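# Four arms sort stickered items into matching-color containers

## Task

Place every item inside the container whose color matches the color of the sticker on that item.

## Robot and tools

Robots and cameras: four identical i2rt Big YAM arms, arm1, arm2, arm3 and arm4. Each has six revolute joints, a two-finger gripper and a wrist camera (arm1_cam_wrist to arm4_cam_wrist). Four fixed room cameras also exist: cam_room_a1, cam_room_a2, cam_room_b1, cam_room_b2. With joints 1 and 6 at zero and the hand level and pointing ahead, the wrist camera rides on top of the hand, aimed at the fingertips. The hand reaches about 1.0 m from the joint1 axis.

Frame: every pose is in one shared scene frame, in metres. Its origin is on the floor and +z is up. Each foot (base_link) points along its own +x. Feet: arm1 x=-0.644 y=+1.377 z=+0.914 quat_wxyz=(+0.682, +0.007, +0.004, +0.731); arm2 x=-0.655 y=-0.555 z=+0.928 quat_wxyz=(+0.747, +0.002, +0.000, -0.665); arm3 x=+0.651 y=-1.332 z=+0.868 quat_wxyz=(+0.663, -0.004, -0.006, -0.748); arm4 x=+0.648 y=+0.477 z=+0.879 quat_wxyz=(+0.687, +0.001, +0.003, +0.727). "hand" is the point midway between the finger pads, roughly 1 cm short of the tips. The fingers extend along the hand's +z axis and the gap opens along its y axis. hand_target is where the hand would be at the joint targets the drives currently hold. Printed hand positions get less accurate as reach grows.

move: one action for any subset of arms. Keys arm1..arm4, each optional; an arm not named keeps its previous command. Each arm's part can hold:
- "joints": absolute joint targets by name. joint1_rad -2.879 to 2.879 (base turn, positive counter-clockwise seen from above, 0 = along the foot's facing). joint2_rad 0 to 3.141 (shoulder; 0 = upper arm roughly level pointing back, increasing lifts it up then forward). joint3_rad 0 to 3.019 (elbow; 0 = folded, increasing opens). joint4_rad -1.692 to 1.57 (hand pitch, positive tips fingers up). joint5_rad -1.57 to 1.57 (hand sideways, positive to the arm's right). joint6_rad -2.094 to 2.094 (roll, positive clockwise viewed from behind the hand). gripper_m 0 to 0.093, the absolute fingertip gap in metres. Done tolerances: ±0.045, ±0.14, ±0.09, ±0.055, ±0.03, ±0.035 rad, gripper ±0.003 m.
- "target": an absolute hand pose as one list of seven numbers [x, y, z, qw, qx, qy, qz], metres and unit quaternion, scene frame, the same form as the printed hand line. The hand travels straight from its hand_target toward it. When target is given, joints may only contain gripper_m.
- "speed": top path speed in m/s, 0.002 to 0.5, default 0.25, allowed only with target; rotation is capped at twice that value in rad/s.
Also "cameras": list of camera names, or "all" (default), or [] for none.
All motions in an action start at once. All hand paths in one action finish together, paced by the slowest; each lasts 0.5 to 10 s and is cut off at 10 s. No action exceeds 15 s. The controller limits each step to 100 mm and 20 degrees from the measured pose and solves joints by damped IK, favouring position. Expect a centimetre or more of error, lag, overshoot of speed near full stretch, and wide swings between postures. Paths do not avoid objects or other arms.

wait: {seconds: 0 to 10, cameras}. Commands nothing; returns state and images.
zoom_image: {camera, region [x0, y0, x1, y1]} in pixels of that camera's latest image, top-left origin, at most 504 by 504; the camera must be in the newest images.
read_manual: {section: "licences"}; licence texts only.
finished_scene: {scene: current scene number}; irreversible, ends the scene. The goal must hold without the robots afterwards.

Results: each robot's state includes joint_positions, Joint velocities (rad/s, gripper m/s; "within noise" when idle), joint torques (N m, arm joints only, offset and noisy; joints 3 and 4 wrap at ±28 so big values flip sign), hand, hand_target, joint_status, hand_status and on_its_own. The "move" line lists each arm given a motion with "done" or its worst status. "as last shown" marks arms not commanded; their status lines say "not commanded". The "pictures" line orders the images. Status words: "off_target" (stopped short, may still push); "time_out" (joint could not finish; arm keeps pushing to a nearby target; send the reported position to relax it); "not_followed" (a safety check withheld the targets; "joint command not followed" or "pose unreachable" appears; the arm may keep trying). on_its_own lists uncommanded activity, "held at" giving the target, not the reading. MOTOR HOT warns of heat; OVER-TEMPERATURE FAULT means that arm went limp for 30 to 60 s or more; "limit_stop_at_motor_heat" keys need resending.

Gripper: on a rigid part at full force the reading can be up to 0.005 m below the part's width (or up to 0.002 m above). Closed on nothing it reads 0.000 to 0.003. Grip is light just under the first-contact reading; about 0.005 m below it the gripper squeezes at its limit (about 50 to 64 N per pad). Soft objects get crushed more with smaller targets. Release by commanding a gap well above the reading.

Cautions: the sim keeps running while you think, holding the last command. A refused call (out-of-range value, or one stopped by a fault) cancels later move, wait and finished_scene calls in the same reply; an invalid call (unknown key) does not. Objects may be nudged occasionally. Never let items fall to the floor or leave the work area, never drop or release a moving item, avoid slams and hard hits. Arms do not stop on contact and keep pushing, which heats motors; stretched or loaded arms heat too. Avoid any hard contact between two robots, including one gripper closing on another's fingers; the anti-collision check may act too late and ignores fingers, gripper housings and wrist cameras.

Each tool is called by a JSON object that holds its "name" and its "arguments".

## Session

{"name": "move", "arguments": {"arm1": {"joints":{"joint1_rad":1.50,"joint2_rad":0.534,"joint3_rad":1.403,"joint4_rad":-1.6,"joint5_rad":0,"joint6_rad":0}}, "arm2": {"joints":{"joint1_rad":-1.69,"joint2_rad":0.534,"joint3_rad":1.403,"joint4_rad":-1.6,"joint5_rad":0,"joint6_rad":0}}, "arm3": {"joints":{"joint1_rad":1.655,"joint2_rad":0.534,"joint3_rad":1.403,"joint4_rad":-1.6,"joint5_rad":0,"joint6_rad":0}}, "arm4": {"joints":{"joint1_rad":-1.635,"joint2_rad":0.534,"joint3_rad":1.403,"joint4_rad":-1.6,"joint5_rad":0,"joint6_rad":0}}}}

Scene clock: 1.93 s.
Joint torques (N m): arm1=[-0.97 4.6 12.25 1.13 -0.02 -0.03] | arm2=[0.21 1.49 8.94 1.62 0.07 0.2] | arm3=[2.14 3.02 7.31 1.22 -0.02 -0.12] | arm4=[0.79 3.02 8.09 0.9 0.07 -0.08]
Motor temperatures (°C): arm1=[20 23 29 23 21 21 21] | arm2=[23 24 27 22 22 20 23] | arm3=[24 23 24 23 24 23 23] | arm4=[22 22 25 22 24 21 24]
Heat: arm1: hottest joint3_rad 29 °C; arm2: hottest joint3_rad 27 °C; arm3: hottest joint1_rad 24 °C; arm4: hottest joint3_rad 25 °C.
move: arm1 done; arm2 done; arm3 done; arm4 done
Joint velocities: within noise
arm1.joint_positions: joint1_rad=+1.493 joint2_rad=+0.540 joint3_rad=+1.361 joint4_rad=-1.589 joint5_rad=+0.000 joint6_rad=+0.008 gripper_m=+0.09400
arm1.joint_status: all done
arm1.hand: x=-0.8052 y=+1.3781 z=+1.4086 quat_wxyz=(-0.001, +0.917, -0.008, -0.398) (m; scene frame)
arm1.hand_target: x=-0.7958 y=+1.3767 z=+1.4256 quat_wxyz=(-0.001, +0.910, +0.000, -0.415) (m; scene frame)
arm1.hand_status: not commanded
arm2.joint_positions: joint1_rad=-1.685 joint2_rad=+0.543 joint3_rad=+1.398 joint4_rad=-1.584 joint5_rad=-0.001 joint6_rad=-0.015 gripper_m=+0.09398
arm2.joint_status: all done
arm2.hand: x=-0.8228 y=-0.5573 z=+1.4363 quat_wxyz=(+0.003, -0.913, -0.009, +0.407) (m; scene frame)
arm2.hand_target: x=-0.8161 y=-0.5560 z=+1.4371 quat_wxyz=(+0.002, -0.914, +0.001, +0.407) (m; scene frame)
arm2.hand_status: not commanded
arm3.joint_positions: joint1_rad=+1.644 joint2_rad=+0.540 joint3_rad=+1.400 joint4_rad=-1.593 joint5_rad=+0.001 joint6_rad=+0.007 gripper_m=+0.09398
arm3.joint_status: all done
arm3.hand: x=+0.8138 y=-1.3331 z=+1.3762 quat_wxyz=(-0.407, -0.022, -0.913, +0.015) (m; scene frame)
arm3.hand_target: x=+0.8103 y=-1.3309 z=+1.3771 quat_wxyz=(-0.408, -0.014, -0.913, +0.014) (m; scene frame)
arm3.hand_status: not commanded
arm4.joint_positions: joint1_rad=-1.632 joint2_rad=+0.539 joint3_rad=+1.383 joint4_rad=-1.590 joint5_rad=+0.001 joint6_rad=+0.014 gripper_m=+0.09399
arm4.joint_status: all done
arm4.hand: x=+0.8162 y=+0.4777 z=+1.3803 quat_wxyz=(-0.399, -0.008, -0.917, +0.000) (m; scene frame)
arm4.hand_target: x=+0.8105 y=+0.4774 z=+1.3875 quat_wxyz=(-0.405, -0.003, -0.914, +0.003) (m; scene frame)
arm4.hand_status: not commanded
pictures: arm1_cam_wrist, arm2_cam_wrist, arm3_cam_wrist, arm4_cam_wrist, cam_room_a1, cam_room_a2, cam_room_b1, cam_room_b2
Images, in order (width x height): arm1_cam_wrist 672x504, arm2_cam_wrist 672x504, arm3_cam_wrist 672x504, arm4_cam_wrist 672x504, cam_room_a1 672x504, cam_room_a2 672x504, cam_room_b1 672x504, cam_room_b2 672x504.

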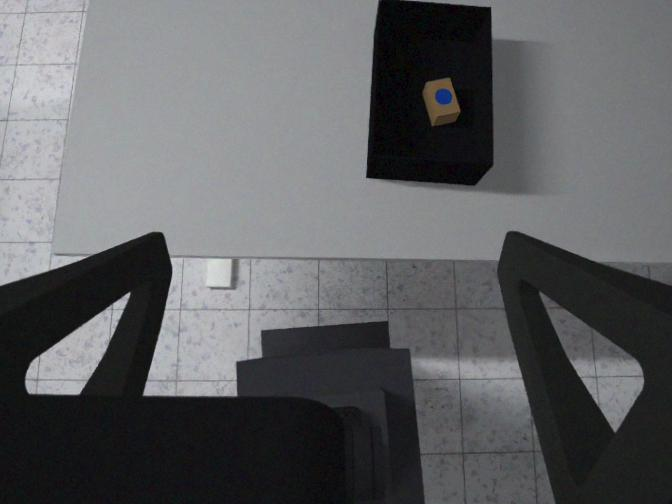

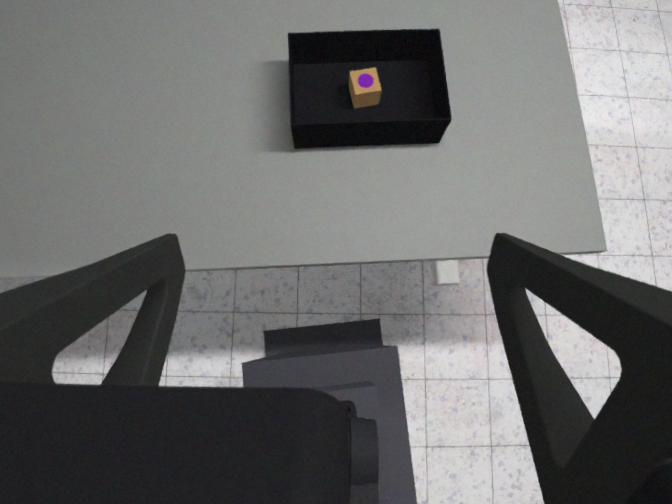

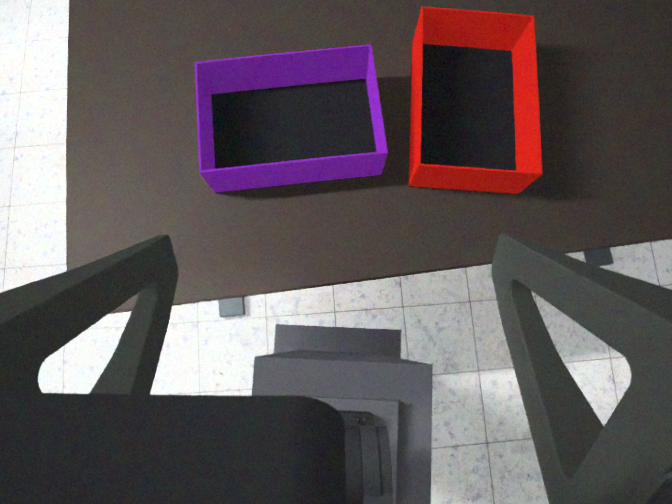

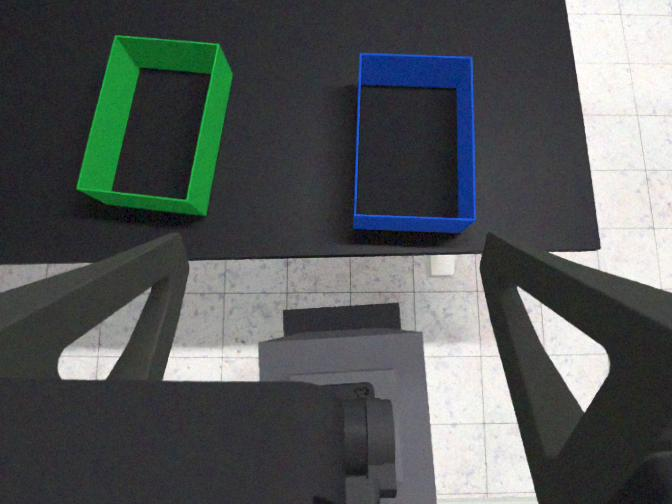

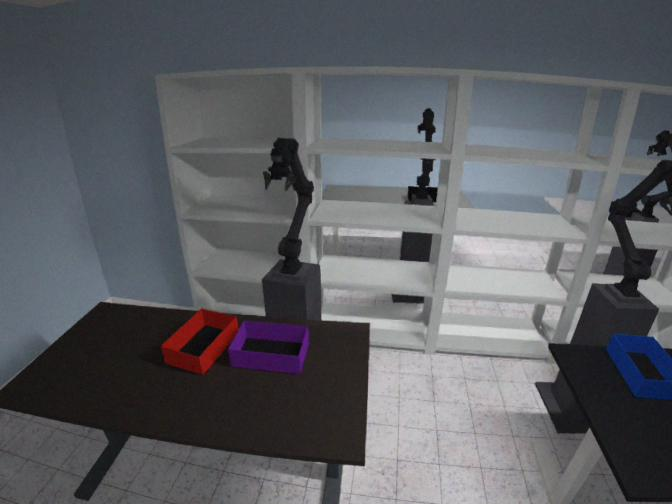

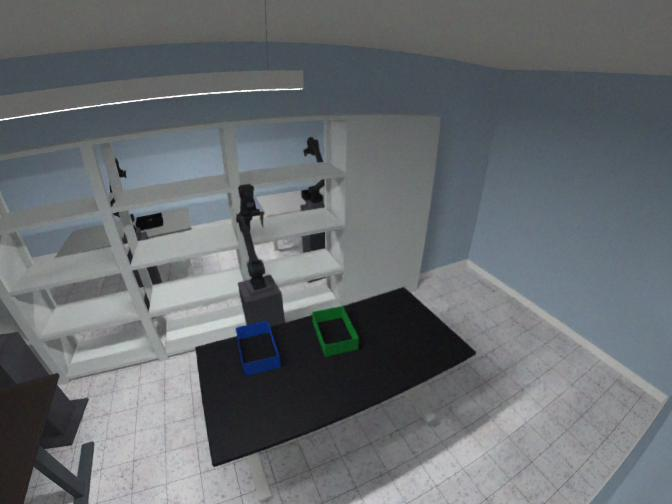

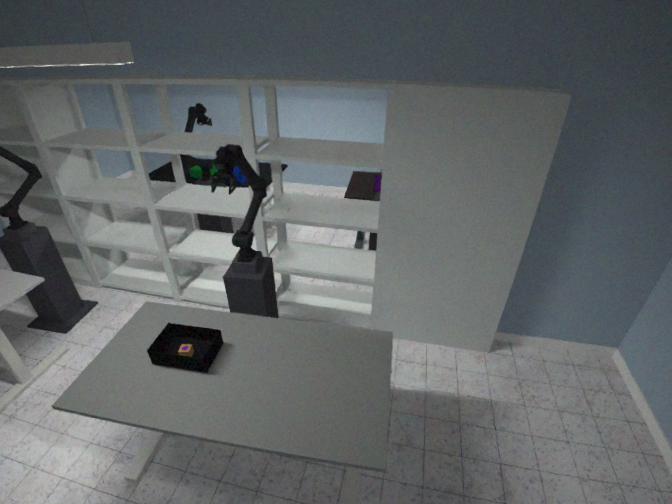

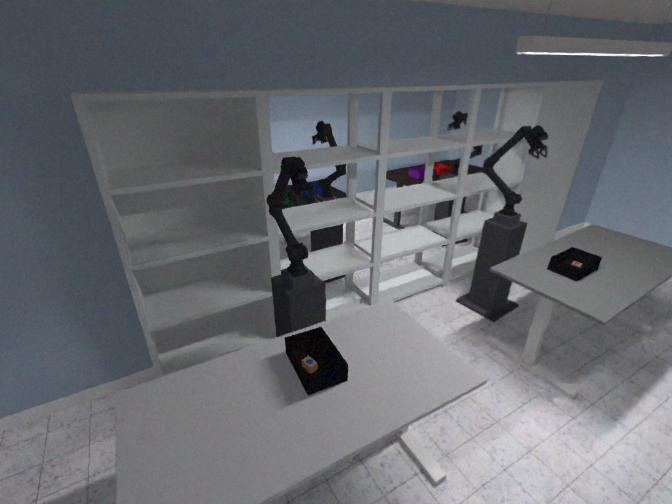

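{"name": "move", "arguments": {"arm1": {"target":[-1.216,1.568,0.85,0,0.9954,0.0958,0],"speed":0.45}, "arm2": {"target":[-1.333,-0.497,0.86,0,0.9986,0.0523,0],"speed":0.45}, "arm3": {"joints":{"joint1_rad":-1.992,"joint2_rad":0.49,"joint3_rad":0.15,"joint4_rad":0.15,"joint5_rad":0,"joint6_rad":0}}, "arm4": {"joints":{"joint1_rad":0.904,"joint2_rad":0.49,"joint3_rad":0.15,"joint4_rad":0.15,"joint5_rad":0,"joint6_rad":0}}, "cameras": ["arm1_cam_wrist","arm2_cam_wrist"]}}

Scene clock: 13.23 s.
Joint torques (N m): arm1=[-1.67 -19.14 12.21 -0.2 0.04 -0.04] | arm2=[0.26 -25.11 13.18 0.01 0.11 -0.08] | arm3=[0.56 -0.09 9.02 2.61 -0.08 -0.1] | arm4=[0.67 -0.44 9.55 2.28 0.12 -0.08]
Motor temperatures (°C): arm1=[20 23 31 23 21 21 21] | arm2=[23 24 29 22 22 20 23] | arm3=[24 23 24 23 24 23 23] | arm4=[22 22 26 22 24 21 24]
Heat: arm1: hottest joint3_rad 31 °C; arm2: hottest joint3_rad 29 °C; arm3: hottest joint1_rad 24 °C; arm4: hottest joint3_rad 26 °C.
move: arm1 off_target; arm2 off_target; arm3 done; arm4 done
Joint velocities: within noise
arm1.joint_positions: joint1_rad=+1.189 joint2_rad=+2.208 joint3_rad=+1.510 joint4_rad=-0.940 joint5_rad=+0.001 joint6_rad=-0.504 gripper_m=+0.09399
arm1.joint_status: not commanded
arm1.hand: x=-1.1946 y=+1.5563 z=+0.8269 quat_wxyz=(+0.011, +0.995, +0.095, +0.023) (m; scene frame)
arm1.hand_target: x=-1.2149 y=+1.5678 z=+0.8504 quat_wxyz=(+0.000, +0.995, +0.096, +0.000) (m; scene frame)
arm1.hand_status: off_target (0.034 m and 3.0 deg from the pose sent, 0.719 m and 48.3 deg at the start)
arm2.joint_positions: joint1_rad=-1.768 joint2_rad=+2.352 joint3_rad=+1.843 joint4_rad=-1.090 joint5_rad=-0.006 joint6_rad=-0.175 gripper_m=+0.09398
arm2.joint_status: not commanded
arm2.hand: x=-1.3161 y=-0.5025 z=+0.8466 quat_wxyz=(-0.003, -0.999, -0.047, -0.015) (m; scene frame)
arm2.hand_target: x=-1.3322 y=-0.4970 z=+0.8604 quat_wxyz=(+0.000, -0.999, -0.052, +0.000) (m; scene frame)
arm2.hand_status: off_target (0.022 m and 1.8 deg from the pose sent, 0.772 m and 48.3 deg at the start)
arm3.joint_positions: joint1_rad=-1.982 joint2_rad=+0.496 joint3_rad=+0.155 joint4_rad=+0.132 joint5_rad=+0.002 joint6_rad=+0.005 gripper_m=+0.09402
arm3.joint_status: all done
arm3.hand: x=+0.3739 y=-1.1652 z=+1.0566 quat_wxyz=(+0.160, -0.750, +0.211, +0.606) (m; scene frame)
arm3.hand_target: x=+0.3757 y=-1.1629 z=+1.0595 quat_wxyz=(+0.165, -0.744, +0.211, +0.612) (m; scene frame)
arm3.hand_status: not commanded
arm4.joint_positions: joint1_rad=+0.902 joint2_rad=+0.495 joint3_rad=+0.144 joint4_rad=+0.130 joint5_rad=-0.001 joint6_rad=+0.013 gripper_m=+0.09402
arm4.joint_status: all done
arm4.hand: x=+0.3874 y=+0.6618 z=+1.0649 quat_wxyz=(-0.182, +0.742, -0.241, -0.599) (m; scene frame)
arm4.hand_target: x=+0.3858 y=+0.6625 z=+1.0745 quat_wxyz=(-0.189, +0.734, -0.233, -0.609) (m; scene frame)
arm4.hand_status: not commanded
pictures: arm1_cam_wrist, arm2_cam_wrist
Images, in order (width x height): arm1_cam_wrist 672x504, arm2_cam_wrist 672x504.

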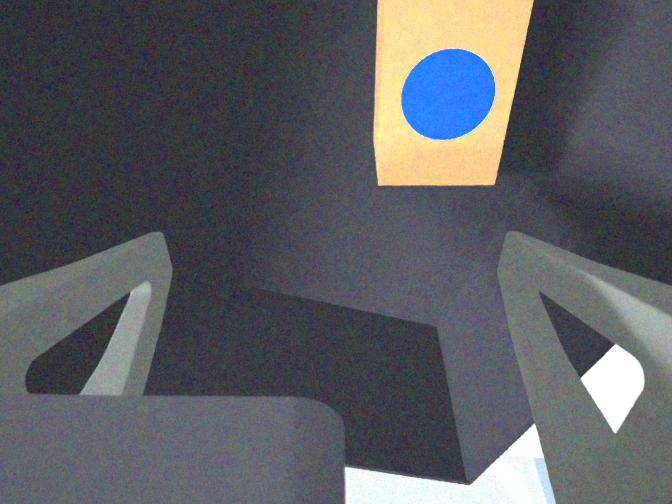

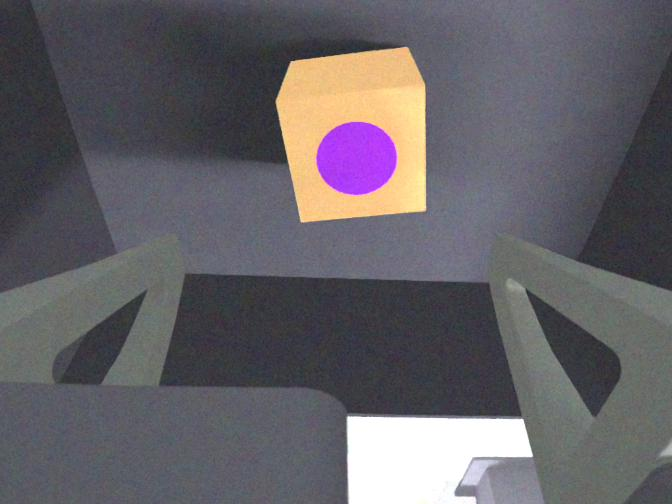

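{"name": "move", "arguments": {"arm1": {"target":[-1.252,1.591,0.783,0,0.9954,0.0958,0],"speed":0.2}, "arm2": {"target":[-1.345,-0.491,0.780,0,0.9954,0.0958,0],"speed":0.2}, "cameras": ["arm1_cam_wrist","arm2_cam_wrist"]}}

Scene clock: 27.63 s.
Joint torques (N m): arm1=[-2.14 -19.49 11.79 0.38 0.06 -0.05] | arm2=[0.09 -24.94 12.66 0.87 0.1 -0.08] | arm3=[0.56 -0.21 9.03 2.54 -0.09 -0.1] | arm4=[0.79 0.15 9.59 2.17 0.13 -0.09]
Motor temperatures (°C): arm1=[20 24 31 23 21 21 21] | arm2=[23 24 31 22 22 20 23] | arm3=[24 23 25 23 24 23 23] | arm4=[22 22 27 22 24 21 24]
Heat: arm1: hottest joint3_rad 31 °C; arm2: hottest joint3_rad 31 °C; arm3: hottest joint3_rad 25 °C; arm4: hottest joint3_rad 27 °C.
move: arm1 off_target; arm2 off_target
Joint velocities: within noise
arm1.joint_positions: joint1_rad=+1.173 joint2_rad=+2.393 joint3_rad=+1.679 joint4_rad=-0.928 joint5_rad=+0.002 joint6_rad=-0.520 gripper_m=+0.09399
arm1.joint_status: not commanded
arm1.hand: x=-1.2293 y=+1.5779 z=+0.7670 quat_wxyz=(+0.012, +0.995, +0.095, +0.025) (m; scene frame)
arm1.hand_target: x=-1.2508 y=+1.5907 z=+0.7837 quat_wxyz=(+0.000, +0.995, +0.096, +0.000) (m; scene frame)
arm1.hand_status: off_target (0.031 m and 3.2 deg from the pose sent, 0.080 m and 3.0 deg at the start)
arm2.joint_positions: joint1_rad=-1.771 joint2_rad=+2.491 joint3_rad=+1.904 joint4_rad=-1.021 joint5_rad=-0.006 joint6_rad=-0.269 gripper_m=+0.09398
arm2.joint_status: not commanded
arm2.hand: x=-1.3257 y=-0.4996 z=+0.7756 quat_wxyz=(-0.005, -0.996, -0.093, -0.019) (m; scene frame)
arm2.hand_target: x=-1.3440 y=-0.4909 z=+0.7806 quat_wxyz=(+0.000, -0.995, -0.096, +0.000) (m; scene frame)
arm2.hand_status: off_target (0.022 m and 2.2 deg from the pose sent, 0.074 m and 5.8 deg at the start)
arm3, arm4: as last shown
pictures: arm1_cam_wrist, arm2_cam_wrist
Images, in order (width x height): arm1_cam_wrist 672x504, arm2_cam_wrist 672x504.

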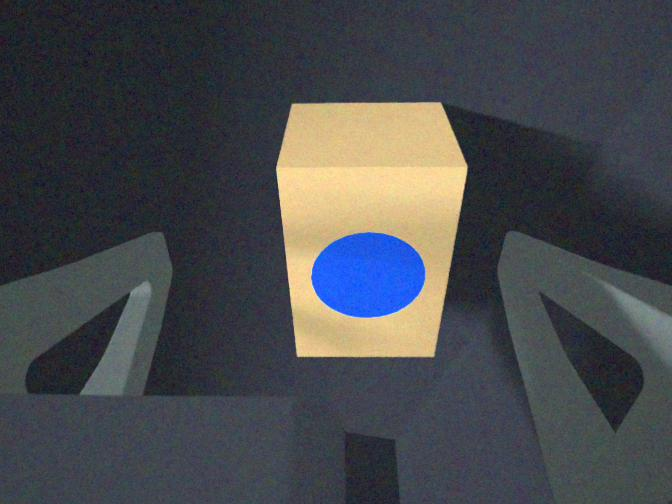

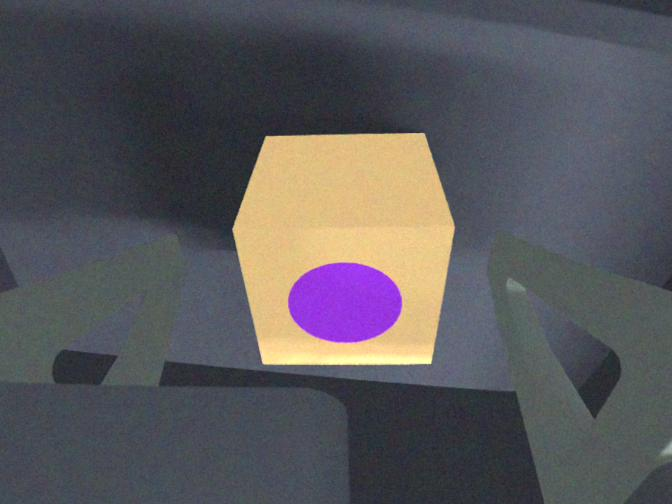

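Both centered; close.

{"name": "move", "arguments": {"arm1": {"joints":{"gripper_m":0.034}}, "arm2": {"joints":{"gripper_m":0.040}}, "cameras": ["arm1_cam_wrist","arm2_cam_wrist"]}}

{"name": "move", "arguments": {"arm1": {"target":[-1.18,1.56,0.99,0,0.9954,0.0958,0],"speed":0.35}, "arm2": {"target":[-1.25,-0.50,0.99,0,0.9954,0.0958,0],"speed":0.35}, "cameras": ["arm1_cam_wrist","arm2_cam_wrist"]}}

{"name": "move", "arguments": {"arm1": {"joints":{"joint1_rad":-2.24,"joint2_rad":0.49,"joint3_rad":0.15,"joint4_rad":0.15,"joint5_rad":0,"joint6_rad":0}}, "arm2": {"joints":{"joint1_rad":0.925,"joint2_rad":0.49,"joint3_rad":0.15,"joint4_rad":0.15,"joint5_rad":0,"joint6_rad":0}}, "cameras": ["arm1_cam_wrist","arm2_cam_wrist"]}}

Scene clock: 33.07 s.
Joint torques (N m): arm1=[-1.9 -20.07 11.96 0.55 0 -0.06] | arm2=[-0.09 -24.88 12.68 0.84 0.04 -0.07] | arm3=[0.56 -0.09 8.99 2.59 -0.07 -0.11] | arm4=[0.85 -0.32 9.51 2.25 0.15 -0.11]
Motor temperatures (°C): arm1=[20 25 31 23 21 21 21] | arm2=[23 25 31 22 22 20 23] | arm3=[24 23 25 23 24 23 23] | arm4=[22 22 28 22 24 21 24]
Heat: arm1: hottest joint3_rad 31 °C; arm2: hottest joint3_rad 31 °C; arm3: hottest joint3_rad 25 °C; arm4: hottest joint3_rad 28 °C.
move: arm1 off_target; arm2 off_target
Joint velocities: within noise
arm1.joint_positions: joint1_rad=+1.173 joint2_rad=+2.393 joint3_rad=+1.679 joint4_rad=-0.928 joint5_rad=+0.003 joint6_rad=-0.521 gripper_m=+0.04089
arm1.joint_status: gripper_m off_target (ended at +0.04092, target +0.03400)
arm1.hand: x=-1.2292 y=+1.5781 z=+0.7670 quat_wxyz=(+0.011, +0.995, +0.096, +0.025) (m; scene frame)
arm1.hand_target: x=-1.2508 y=+1.5907 z=+0.7837 quat_wxyz=(+0.000, +0.995, +0.096, +0.000) (m; scene frame)
arm1.hand_status: not commanded
arm2.joint_positions: joint1_rad=-1.771 joint2_rad=+2.491 joint3_rad=+1.904 joint4_rad=-1.021 joint5_rad=-0.005 joint6_rad=-0.270 gripper_m=+0.05276
arm2.joint_status: gripper_m off_target (ended at +0.05278, target +0.04000)
arm2.hand: x=-1.3257 y=-0.4994 z=+0.7756 quat_wxyz=(-0.004, -0.995, -0.093, -0.019) (m; scene frame)
arm2.hand_target: x=-1.3440 y=-0.4909 z=+0.7806 quat_wxyz=(+0.000, -0.995, -0.096, +0.000) (m; scene frame)
arm2.hand_status: not commanded
arm3, arm4: as last shown
pictures: arm1_cam_wrist, arm2_cam_wrist
Images, in order (width x height): arm1_cam_wrist 672x504, arm2_cam_wrist 672x504.

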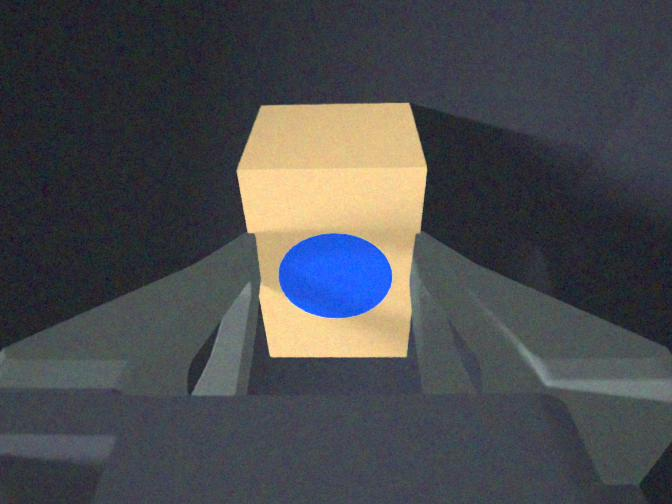

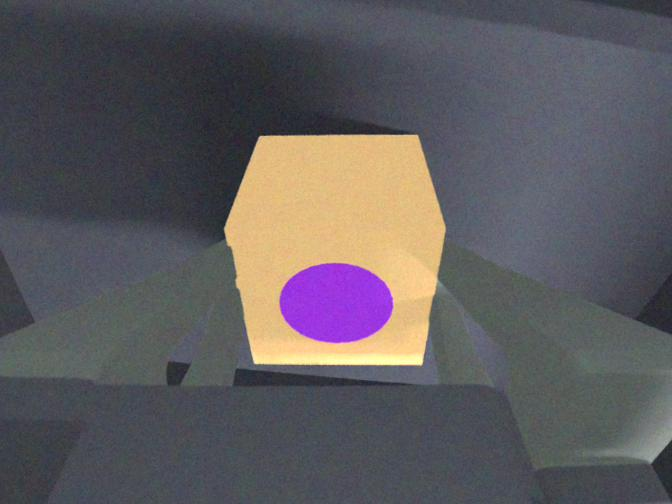

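Scene clock: 34.53 s.
Joint torques (N m): arm1=[-1.32 -15.15 10.03 0.05 0 0.05] | arm2=[-0.15 -19.66 9.28 0.31 -0.01 -0.08] | arm3=[0.73 -0.21 9.02 2.56 -0.08 -0.1] | arm4=[1.2 -0.38 9.4 2.22 0.15 -0.08]
Motor temperatures (°C): arm1=[20 25 32 23 21 21 21] | arm2=[23 25 31 22 22 20 23] | arm3=[24 23 25 23 24 23 23] | arm4=[22 22 28 22 24 21 24]
Heat: arm1: hottest joint3_rad 32 °C; arm2: hottest joint3_rad 31 °C; arm3: hottest joint3_rad 25 °C; arm4: hottest joint3_rad 28 °C.
move: arm1 done; arm2 off_target
Joint velocities: within noise
arm1.joint_positions: joint1_rad=+1.173 joint2_rad=+1.922 joint3_rad=+1.532 joint4_rad=-1.179 joint5_rad=+0.003 joint6_rad=-0.521 gripper_m=+0.04093
arm1.joint_status: not commanded
arm1.hand: x=-1.1811 y=+1.5622 z=+0.9946 quat_wxyz=(-0.004, +0.995, +0.096, -0.008) (m; scene frame)
arm1.hand_target: x=-1.1799 y=+1.5600 z=+0.9899 quat_wxyz=(+0.000, +0.995, +0.096, +0.000) (m; scene frame)
arm1.hand_status: done (0.005 m and 1.0 deg from the pose sent, 0.229 m and 3.1 deg at the start)
arm2.joint_positions: joint1_rad=-1.771 joint2_rad=+1.973 joint3_rad=+1.637 joint4_rad=-1.188 joint5_rad=-0.005 joint6_rad=-0.270 gripper_m=+0.05276
arm2.joint_status: not commanded
arm2.hand: x=-1.2576 y=-0.5058 z=+1.0079 quat_wxyz=(+0.003, -0.995, -0.093, +0.022) (m; scene frame)
arm2.hand_target: x=-1.2497 y=-0.5002 z=+0.9903 quat_wxyz=(+0.000, -0.995, -0.096, +0.000) (m; scene frame)
arm2.hand_status: off_target (0.020 m and 2.6 deg from the pose sent, 0.227 m and 2.2 deg at the start)
arm3, arm4: as last shown
pictures: arm1_cam_wrist, arm2_cam_wrist
Images, in order (width x height): arm1_cam_wrist 672x504, arm2_cam_wrist 672x504.

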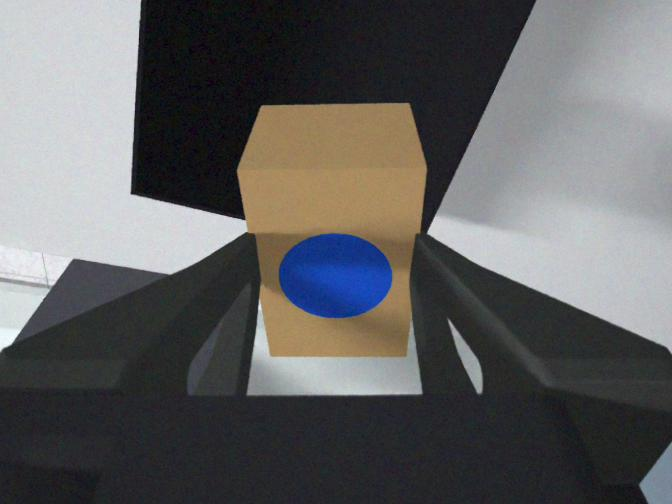

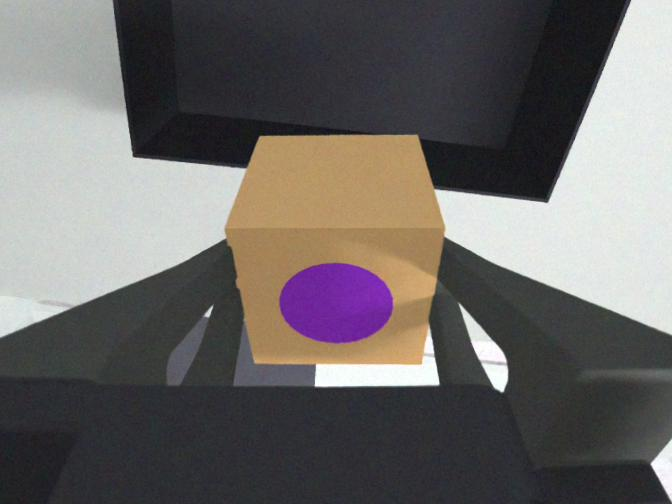

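Scene clock: 37.00 s.
Joint torques (N m): arm1=[-1.67 2.61 12.1 2.85 -0.07 0.12] | arm2=[1.08 -1.44 11.18 3.7 0.15 0.22] | arm3=[0.56 -0.15 9.02 2.61 -0.07 -0.11] | arm4=[0.97 0.03 9.65 2.1 0.11 -0.08]
Motor temperatures (°C): arm1=[20 25 32 23 21 21 21] | arm2=[23 25 31 22 22 20 23] | arm3=[24 23 25 23 24 23 23] | arm4=[22 22 28 22 24 21 24]
Heat: arm1: hottest joint3_rad 32 °C; arm2: hottest joint3_rad 31 °C; arm3: hottest joint3_rad 25 °C; arm4: hottest joint3_rad 28 °C.
move: arm1 done; arm2 done
Joint velocities: within noise
arm1.joint_positions: joint1_rad=-2.235 joint2_rad=+0.494 joint3_rad=+0.143 joint4_rad=+0.124 joint5_rad=+0.002 joint6_rad=-0.006 gripper_m=+0.04100
arm1.joint_status: all done
arm1.hand: x=-0.3771 y=+1.1973 z=+1.0927 quat_wxyz=(-0.588, -0.227, -0.754, +0.186) (m; scene frame)
arm1.hand_target: x=-0.3759 y=+1.1949 z=+1.1043 quat_wxyz=(-0.602, -0.227, -0.741, +0.189) (m; scene frame)
arm1.hand_status: not commanded
arm2.joint_positions: joint1_rad=+0.921 joint2_rad=+0.498 joint3_rad=+0.155 joint4_rad=+0.122 joint5_rad=-0.004 joint6_rad=-0.015 gripper_m=+0.05276
arm2.joint_status: all done
arm2.hand: x=-0.3785 y=-0.7189 z=+1.1170 quat_wxyz=(-0.603, -0.200, -0.755, +0.166) (m; scene frame)
arm2.hand_target: x=-0.3782 y=-0.7184 z=+1.1230 quat_wxyz=(-0.615, -0.203, -0.744, +0.165) (m; scene frame)
arm2.hand_status: not commanded
arm3, arm4: as last shown
pictures: arm1_cam_wrist, arm2_cam_wrist
Images, in order (width x height): arm1_cam_wrist 672x504, arm2_cam_wrist 672x504.

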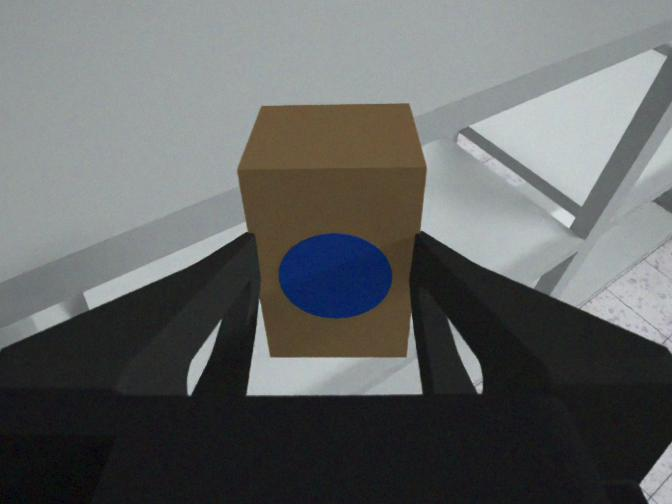

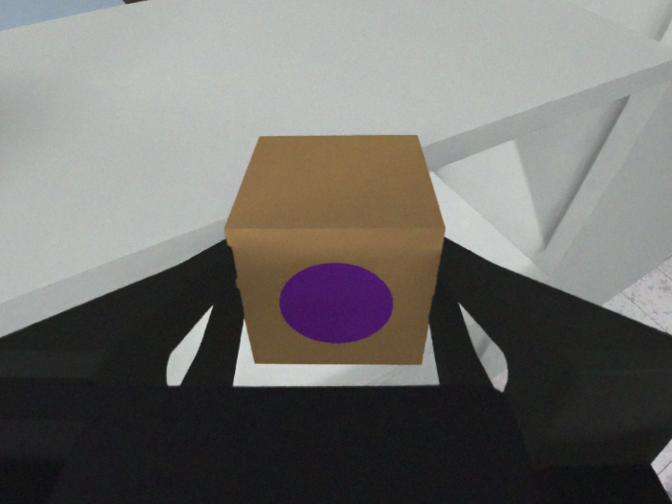

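{"name": "move", "arguments": {"arm1": {"target":[-0.01,0.937,1.09,0.6134,0.2290,0.7309,-0.1922],"speed":0.3}, "arm2": {"target":[0.0,-0.94,1.075,0.6331,0.1979,0.7283,-0.1720],"speed":0.3}, "cameras": ["arm1_cam_wrist","arm2_cam_wrist"]}}

{"name": "move", "arguments": {"arm1": {"target":[-0.01,0.937,1.022,0.6134,0.2290,0.7309,-0.1922],"speed":0.07}, "arm2": {"target":[0.0,-0.94,1.015,0.6331,0.1979,0.7283,-0.1720],"speed":0.07}, "cameras": ["arm1_cam_wrist","arm2_cam_wrist"]}}

Scene clock: 45.47 s.
Joint torques (N m): arm1=[-3.49 -16.26 14.53 1.52 0.02 0.11] | arm2=[1.03 -19.31 13.29 2.15 0.15 0.19] | arm3=[0.38 -0.15 9.05 2.61 -0.08 -0.1] | arm4=[1.08 0.09 9.52 2.26 0.13 -0.06]
Motor temperatures (°C): arm1=[20 24 33 23 21 21 22] | arm2=[23 25 31 22 22 20 23] | arm3=[24 23 26 23 24 23 23] | arm4=[22 22 29 22 24 21 24]
Heat: arm1: hottest joint3_rad 33 °C; arm2: hottest joint3_rad 31 °C; arm3: hottest joint3_rad 26 °C; arm4: hottest joint3_rad 29 °C.
move: arm1 off_target; arm2 off_target
Joint velocities: within noise
arm1.joint_positions: joint1_rad=-2.237 joint2_rad=+1.936 joint3_rad=+1.228 joint4_rad=+0.504 joint5_rad=-0.003 joint6_rad=-0.002 gripper_m=+0.04100
arm1.joint_status: not commanded
arm1.hand: x=-0.0201 y=+0.9539 z=+1.0649 quat_wxyz=(-0.597, -0.226, -0.747, +0.186) (m; scene frame)
arm1.hand_target: x=-0.0118 y=+0.9382 z=+1.0903 quat_wxyz=(-0.613, -0.229, -0.731, +0.192) (m; scene frame)
arm1.hand_status: off_target (0.032 m and 2.7 deg from the pose sent, 0.450 m and 4.0 deg at the start)
arm2.joint_positions: joint1_rad=+0.921 joint2_rad=+1.980 joint3_rad=+1.178 joint4_rad=+0.641 joint5_rad=-0.002 joint6_rad=-0.015 gripper_m=+0.05276
arm2.joint_status: not commanded
arm2.hand: x=-0.0152 y=-0.9331 z=+1.0649 quat_wxyz=(-0.624, -0.196, -0.736, +0.173) (m; scene frame)
arm2.hand_target: x=-0.0011 y=-0.9393 z=+1.0754 quat_wxyz=(-0.633, -0.198, -0.728, +0.172) (m; scene frame)
arm2.hand_status: off_target (0.020 m and 1.4 deg from the pose sent, 0.440 m and 4.7 deg at the start)
arm3, arm4: as last shown
pictures: arm1_cam_wrist, arm2_cam_wrist
Images, in order (width x height): arm1_cam_wrist 672x504, arm2_cam_wrist 672x504.

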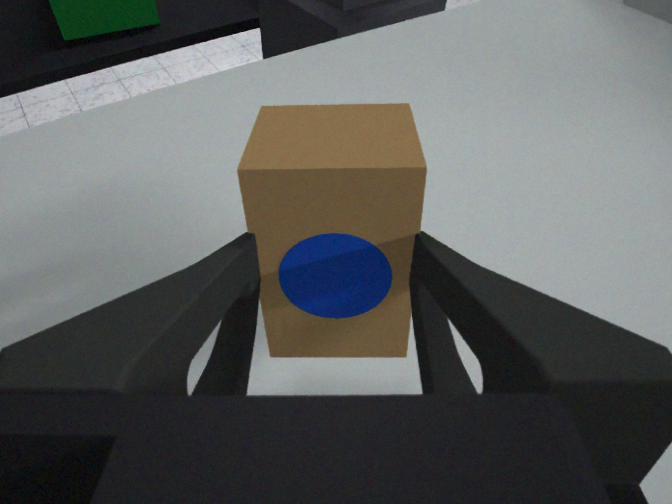

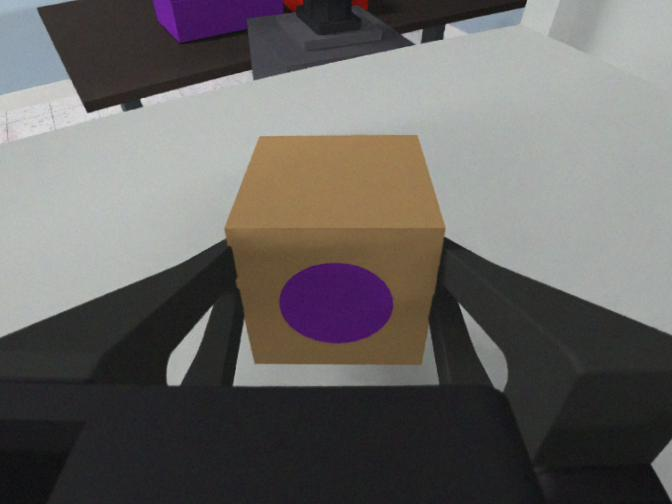

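Scene clock: 46.97 s.
Joint torques (N m): arm1=[-2.43 -12.86 11.82 1.91 0.08 0.03] | arm2=[1.08 -16.67 11.32 2.62 0.15 0.15] | arm3=[0.56 -0.15 9.01 2.61 -0.07 -0.11] | arm4=[0.73 -0.03 9.59 2.18 0.13 -0.1]
Motor temperatures (°C): arm1=[20 25 33 23 21 21 22] | arm2=[23 25 32 22 22 20 23] | arm3=[24 23 26 23 24 23 23] | arm4=[22 22 29 22 24 21 24]
Heat: arm1: hottest joint3_rad 33 °C; arm2: hottest joint3_rad 32 °C; arm3: hottest joint3_rad 26 °C; arm4: hottest joint3_rad 29 °C.
move: arm1 off_target; arm2 off_target
Joint velocities: within noise
arm1.joint_positions: joint1_rad=-2.237 joint2_rad=+2.018 joint3_rad=+1.228 joint4_rad=+0.639 joint5_rad=-0.003 joint6_rad=+0.003 gripper_m=+0.04100
arm1.joint_status: not commanded
arm1.hand: x=-0.0145 y=+0.9498 z=+1.0370 quat_wxyz=(-0.617, -0.223, -0.730, +0.191) (m; scene frame)
arm1.hand_target: x=-0.0111 y=+0.9378 z=+1.0220 quat_wxyz=(-0.613, -0.229, -0.731, +0.192) (m; scene frame)
arm1.hand_status: off_target (0.020 m and 0.9 deg from the pose sent, 0.047 m and 2.7 deg at the start)
arm2.joint_positions: joint1_rad=+0.921 joint2_rad=+2.060 joint3_rad=+1.184 joint4_rad=+0.755 joint5_rad=-0.002 joint6_rad=-0.012 gripper_m=+0.05276
arm2.joint_status: not commanded
arm2.hand: x=-0.0104 y=-0.9358 z=+1.0376 quat_wxyz=(-0.639, -0.193, -0.723, +0.176) (m; scene frame)
arm2.hand_target: x=-0.0016 y=-0.9390 z=+1.0152 quat_wxyz=(-0.633, -0.198, -0.728, +0.172) (m; scene frame)
arm2.hand_status: off_target (0.025 m and 1.2 deg from the pose sent, 0.053 m and 1.4 deg at the start)
arm3, arm4: as last shown
pictures: arm1_cam_wrist, arm2_cam_wrist
Images, in order (width x height): arm1_cam_wrist 672x504, arm2_cam_wrist 672x504.

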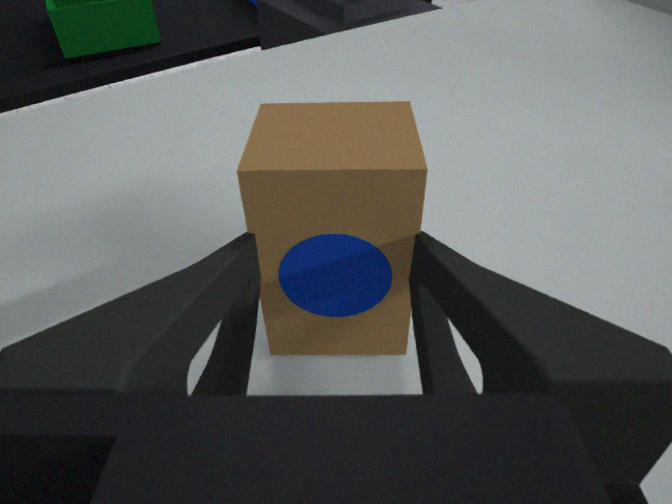

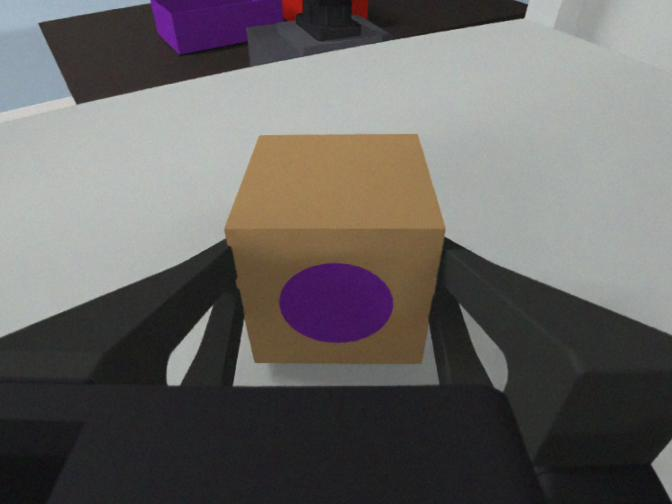

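{"name": "move", "arguments": {"arm1": {"joints":{"gripper_m":0.085}}, "arm2": {"joints":{"gripper_m":0.09}}, "cameras": ["arm1_cam_wrist","arm2_cam_wrist"]}}

{"name": "move", "arguments": {"arm1": {"target":[-0.38,1.193,1.10,0.6134,0.2290,0.7309,-0.1922],"speed":0.3}, "arm2": {"target":[-0.36,-0.728,1.10,0.6331,0.1979,0.7283,-0.1720],"speed":0.3}, "arm4": {"target":[0.072,0.912,1.085,0.1892,-0.7411,0.2337,0.6002],"speed":0.3}, "arm3": {"target":[0.086,-1.011,1.085,0.1718,-0.7381,0.2047,0.6194],"speed":0.3}, "cameras": ["arm3_cam_wrist","arm4_cam_wrist"]}}

Scene clock: 58.70 s.
Joint torques (N m): arm1=[-3.08 -15.74 11.66 1.78 0.09 0.04] | arm2=[1.08 -18.37 11.17 2.56 0.1 0.1] | arm3=[0.67 -0.15 9.02 2.65 -0.07 -0.11] | arm4=[0.85 -0.26 9.52 2.29 0.13 -0.08]
Motor temperatures (°C): arm1=[20 25 34 23 21 21 22] | arm2=[23 26 33 22 22 20 24] | arm3=[24 23 26 23 24 23 23] | arm4=[22 22 30 22 24 21 24]
Heat: arm1: hottest joint3_rad 34 °C; arm2: hottest joint3_rad 33 °C; arm3: hottest joint3_rad 26 °C; arm4: hottest joint3_rad 30 °C.
move: arm1 done; arm2 done
Joint velocities: within noise
arm1.joint_positions: joint1_rad=-2.239 joint2_rad=+2.050 joint3_rad=+1.228 joint4_rad=+0.639 joint5_rad=-0.003 joint6_rad=+0.007 gripper_m=+0.08496
arm1.joint_status: all done
arm1.hand: x=-0.0156 y=+0.9493 z=+1.0133 quat_wxyz=(-0.606, -0.228, -0.739, +0.186) (m; scene frame)
arm1.hand_target: x=-0.0112 y=+0.9377 z=+1.0219 quat_wxyz=(-0.613, -0.229, -0.731, +0.192) (m; scene frame)
arm1.hand_status: not commanded
arm2.joint_positions: joint1_rad=+0.921 joint2_rad=+2.079 joint3_rad=+1.184 joint4_rad=+0.757 joint5_rad=-0.001 joint6_rad=-0.008 gripper_m=+0.08993
arm2.joint_status: all done
arm2.hand: x=-0.0108 y=-0.9357 z=+1.0244 quat_wxyz=(-0.633, -0.196, -0.728, +0.173) (m; scene frame)
arm2.hand_target: x=-0.0016 y=-0.9390 z=+1.0152 quat_wxyz=(-0.633, -0.198, -0.728, +0.172) (m; scene frame)
arm2.hand_status: not commanded
arm3, arm4: as last shown
pictures: arm1_cam_wrist, arm2_cam_wrist
Images, in order (width x height): arm1_cam_wrist 672x504, arm2_cam_wrist 672x504.

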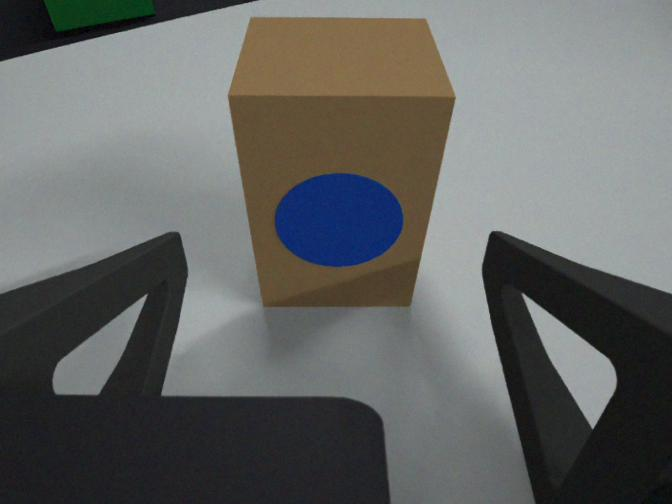

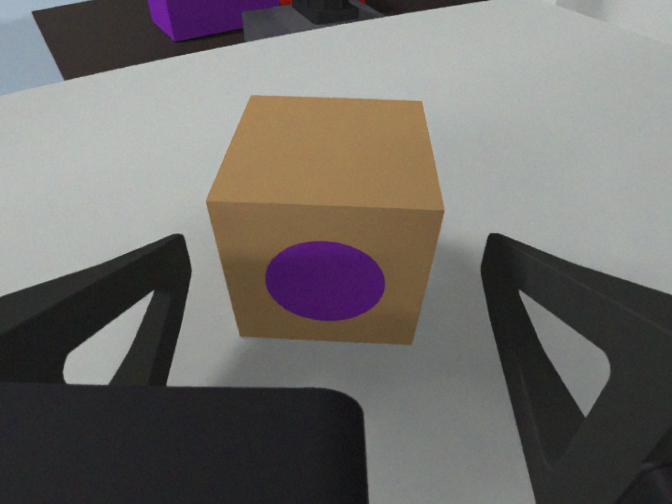

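Scene clock: 61.07 s.
Joint torques (N m): arm1=[-2.73 3.66 13.3 1.33 -0.05 -0.01] | arm2=[1.61 -1.79 10.06 1.98 0.15 0.11] | arm3=[2.43 -14.51 11.29 1.52 0.11 -0.12] | arm4=[-0.03 -17.44 10.67 1.18 -0.06 -0.14]
Motor temperatures (°C): arm1=[20 25 34 23 21 21 22] | arm2=[23 26 33 22 22 20 24] | arm3=[24 23 26 23 24 23 23] | arm4=[22 22 30 22 24 21 24]
Heat: arm1: hottest joint3_rad 34 °C; arm2: hottest joint3_rad 33 °C; arm3: hottest joint3_rad 26 °C; arm4: hottest joint3_rad 30 °C.
move: arm1 done; arm2 done; arm3 off_target; arm4 off_target
Joint velocities: within noise
arm1.joint_positions: joint1_rad=-2.248 joint2_rad=+0.485 joint3_rad=+0.098 joint4_rad=+0.225 joint5_rad=-0.011 joint6_rad=+0.009 gripper_m=+0.08496
arm1.joint_status: not commanded
arm1.hand: x=-0.3817 y=+1.1979 z=+1.0929 quat_wxyz=(-0.614, -0.227, -0.732, +0.188) (m; scene frame)
arm1.hand_target: x=-0.3803 y=+1.1932 z=+1.0999 quat_wxyz=(-0.613, -0.229, -0.731, +0.192) (m; scene frame)
arm1.hand_status: done (0.009 m and 0.5 deg from the pose sent, 0.447 m and 1.5 deg at the start)
arm2.joint_positions: joint1_rad=+0.922 joint2_rad=+0.773 joint3_rad=+0.104 joint4_rad=+0.551 joint5_rad=+0.005 joint6_rad=-0.007 gripper_m=+0.08994
arm2.joint_status: not commanded
arm2.hand: x=-0.3614 y=-0.7306 z=+1.1054 quat_wxyz=(-0.640, -0.197, -0.721, +0.177) (m; scene frame)
arm2.hand_target: x=-0.3601 y=-0.7280 z=+1.1000 quat_wxyz=(-0.633, -0.198, -0.728, +0.172) (m; scene frame)
arm2.hand_status: done (0.006 m and 1.2 deg from the pose sent, 0.413 m and 0.2 deg at the start)
arm3.joint_positions: joint1_rad=-1.965 joint2_rad=+1.612 joint3_rad=+0.893 joint4_rad=+0.526 joint5_rad=+0.040 joint6_rad=+0.004 gripper_m=+0.09402
arm3.joint_status: not commanded
arm3.hand: x=+0.1025 y=-1.0101 z=+1.0695 quat_wxyz=(+0.171, -0.744, +0.214, +0.609) (m; scene frame)
arm3.hand_target: x=+0.0870 y=-1.0116 z=+1.0850 quat_wxyz=(+0.172, -0.738, +0.205, +0.619) (m; scene frame)
arm3.hand_status: off_target (0.023 m and 1.8 deg from the pose sent, 0.328 m and 2.6 deg at the start)
arm4.joint_positions: joint1_rad=+0.868 joint2_rad=+1.782 joint3_rad=+1.120 joint4_rad=+0.438 joint5_rad=-0.037 joint6_rad=+0.000 gripper_m=+0.09402
arm4.joint_status: not commanded
arm4.hand: x=+0.0796 y=+0.9002 z=+1.0775 quat_wxyz=(-0.183, +0.744, -0.239, -0.597) (m; scene frame)
arm4.hand_target: x=+0.0727 y=+0.9116 z=+1.0851 quat_wxyz=(-0.189, +0.741, -0.234, -0.600) (m; scene frame)
arm4.hand_status: off_target (0.016 m and 1.0 deg from the pose sent, 0.403 m and 1.2 deg at the start)
pictures: arm3_cam_wrist, arm4_cam_wrist
Images, in order (width x height): arm3_cam_wrist 672x504, arm4_cam_wrist 672x504.

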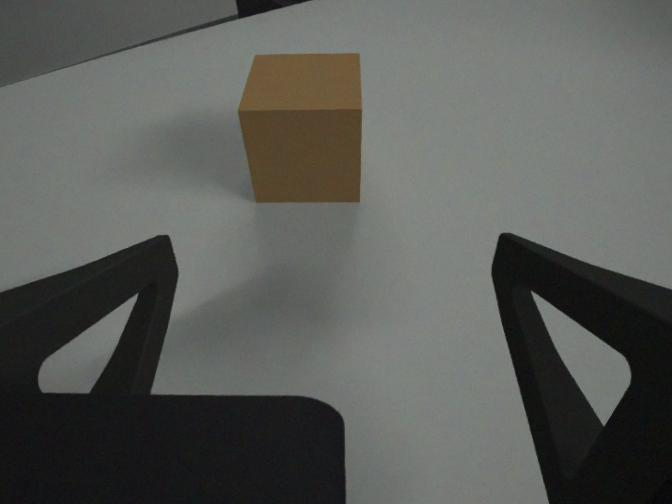

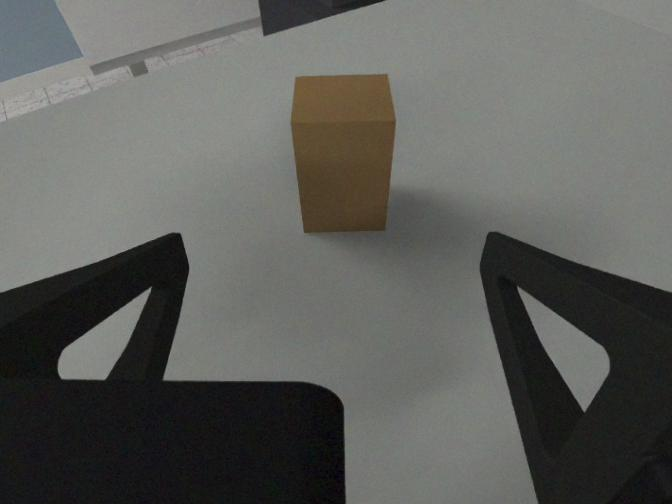

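{"name": "move", "arguments": {"arm4": {"target":[-0.0145,0.9705,1.042,0.1892,-0.7411,0.2337,0.6002],"speed":0.2}, "arm3": {"target":[-0.0165,-0.9645,1.047,0.1718,-0.7381,0.2047,0.6194],"speed":0.2}, "cameras": ["arm3_cam_wrist","arm4_cam_wrist"]}}

Scene clock: 75.37 s.
Joint torques (N m): arm1=[-2.55 3.31 13.44 1.47 -0.06 0.01] | arm2=[1.61 -1.85 10.02 1.95 0.15 0.11] | arm3=[2.43 -19.84 11.79 1.55 0.06 -0.09] | arm4=[0.85 -21.71 11.43 1.14 0.2 -0.07]
Motor temperatures (°C): arm1=[20 25 35 23 21 21 21] | arm2=[23 25 32 22 22 20 23] | arm3=[24 24 28 23 24 23 23] | arm4=[22 23 31 22 24 21 24]
Heat: arm1: hottest joint3_rad 35 °C; arm2: hottest joint3_rad 32 °C; arm3: hottest joint3_rad 28 °C; arm4: hottest joint3_rad 31 °C.
move: arm3 off_target; arm4 off_target
Joint velocities: within noise
arm1: as last shown
arm1.hand: x=-0.3816 y=+1.1980 z=+1.0929 quat_wxyz=(-0.614, -0.227, -0.732, +0.188) (m; scene frame)
arm1.hand_target: x=-0.3803 y=+1.1933 z=+1.0999 quat_wxyz=(-0.613, -0.229, -0.731, +0.192) (m; scene frame)
arm2.joint_positions: joint1_rad=+0.922 joint2_rad=+0.773 joint3_rad=+0.104 joint4_rad=+0.550 joint5_rad=+0.005 joint6_rad=-0.007 gripper_m=+0.08994
arm2.joint_status: not commanded
arm2.hand: x=-0.3614 y=-0.7306 z=+1.1053 quat_wxyz=(-0.640, -0.197, -0.722, +0.177) (m; scene frame)
arm2.hand_target: x=-0.3602 y=-0.7280 z=+1.1000 quat_wxyz=(-0.633, -0.198, -0.728, +0.172) (m; scene frame)
arm2.hand_status: not commanded
arm3.joint_positions: joint1_rad=-1.951 joint2_rad=+1.914 joint3_rad=+1.209 joint4_rad=+0.507 joint5_rad=+0.054 joint6_rad=+0.001 gripper_m=+0.09402
arm3.joint_status: not commanded
arm3.hand: x=+0.0020 y=-0.9629 z=+1.0297 quat_wxyz=(+0.172, -0.746, +0.213, +0.607) (m; scene frame)
arm3.hand_target: x=-0.0152 y=-0.9654 z=+1.0473 quat_wxyz=(+0.172, -0.738, +0.205, +0.620) (m; scene frame)
arm3.hand_status: off_target (0.025 m and 2.0 deg from the pose sent, 0.129 m and 1.8 deg at the start)
arm4.joint_positions: joint1_rad=+0.868 joint2_rad=+2.068 joint3_rad=+1.444 joint4_rad=+0.392 joint5_rad=-0.036 joint6_rad=-0.001 gripper_m=+0.09402
arm4.joint_status: not commanded
arm4.hand: x=-0.0025 y=+0.9622 z=+1.0316 quat_wxyz=(-0.182, +0.746, -0.240, -0.594) (m; scene frame)
arm4.hand_target: x=-0.0135 y=+0.9697 z=+1.0421 quat_wxyz=(-0.189, +0.741, -0.234, -0.600) (m; scene frame)
arm4.hand_status: off_target (0.018 m and 1.4 deg from the pose sent, 0.123 m and 1.1 deg at the start)
pictures: arm3_cam_wrist, arm4_cam_wrist
Images, in order (width x height): arm3_cam_wrist 672x504, arm4_cam_wrist 672x504.

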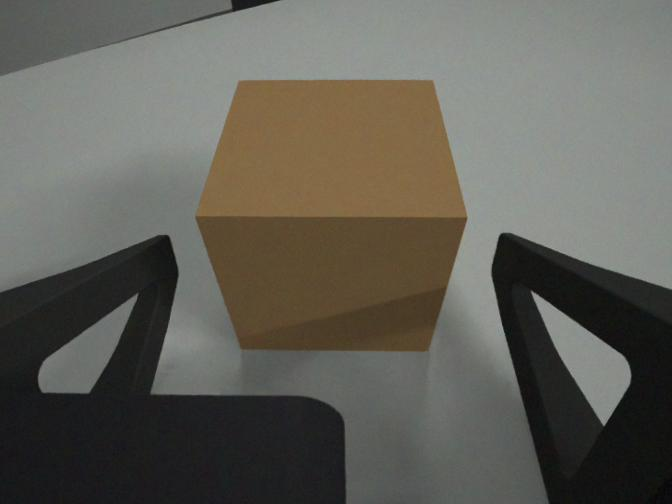

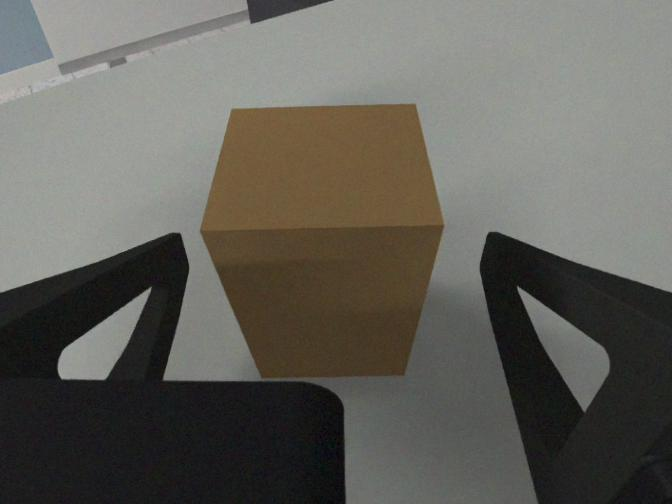

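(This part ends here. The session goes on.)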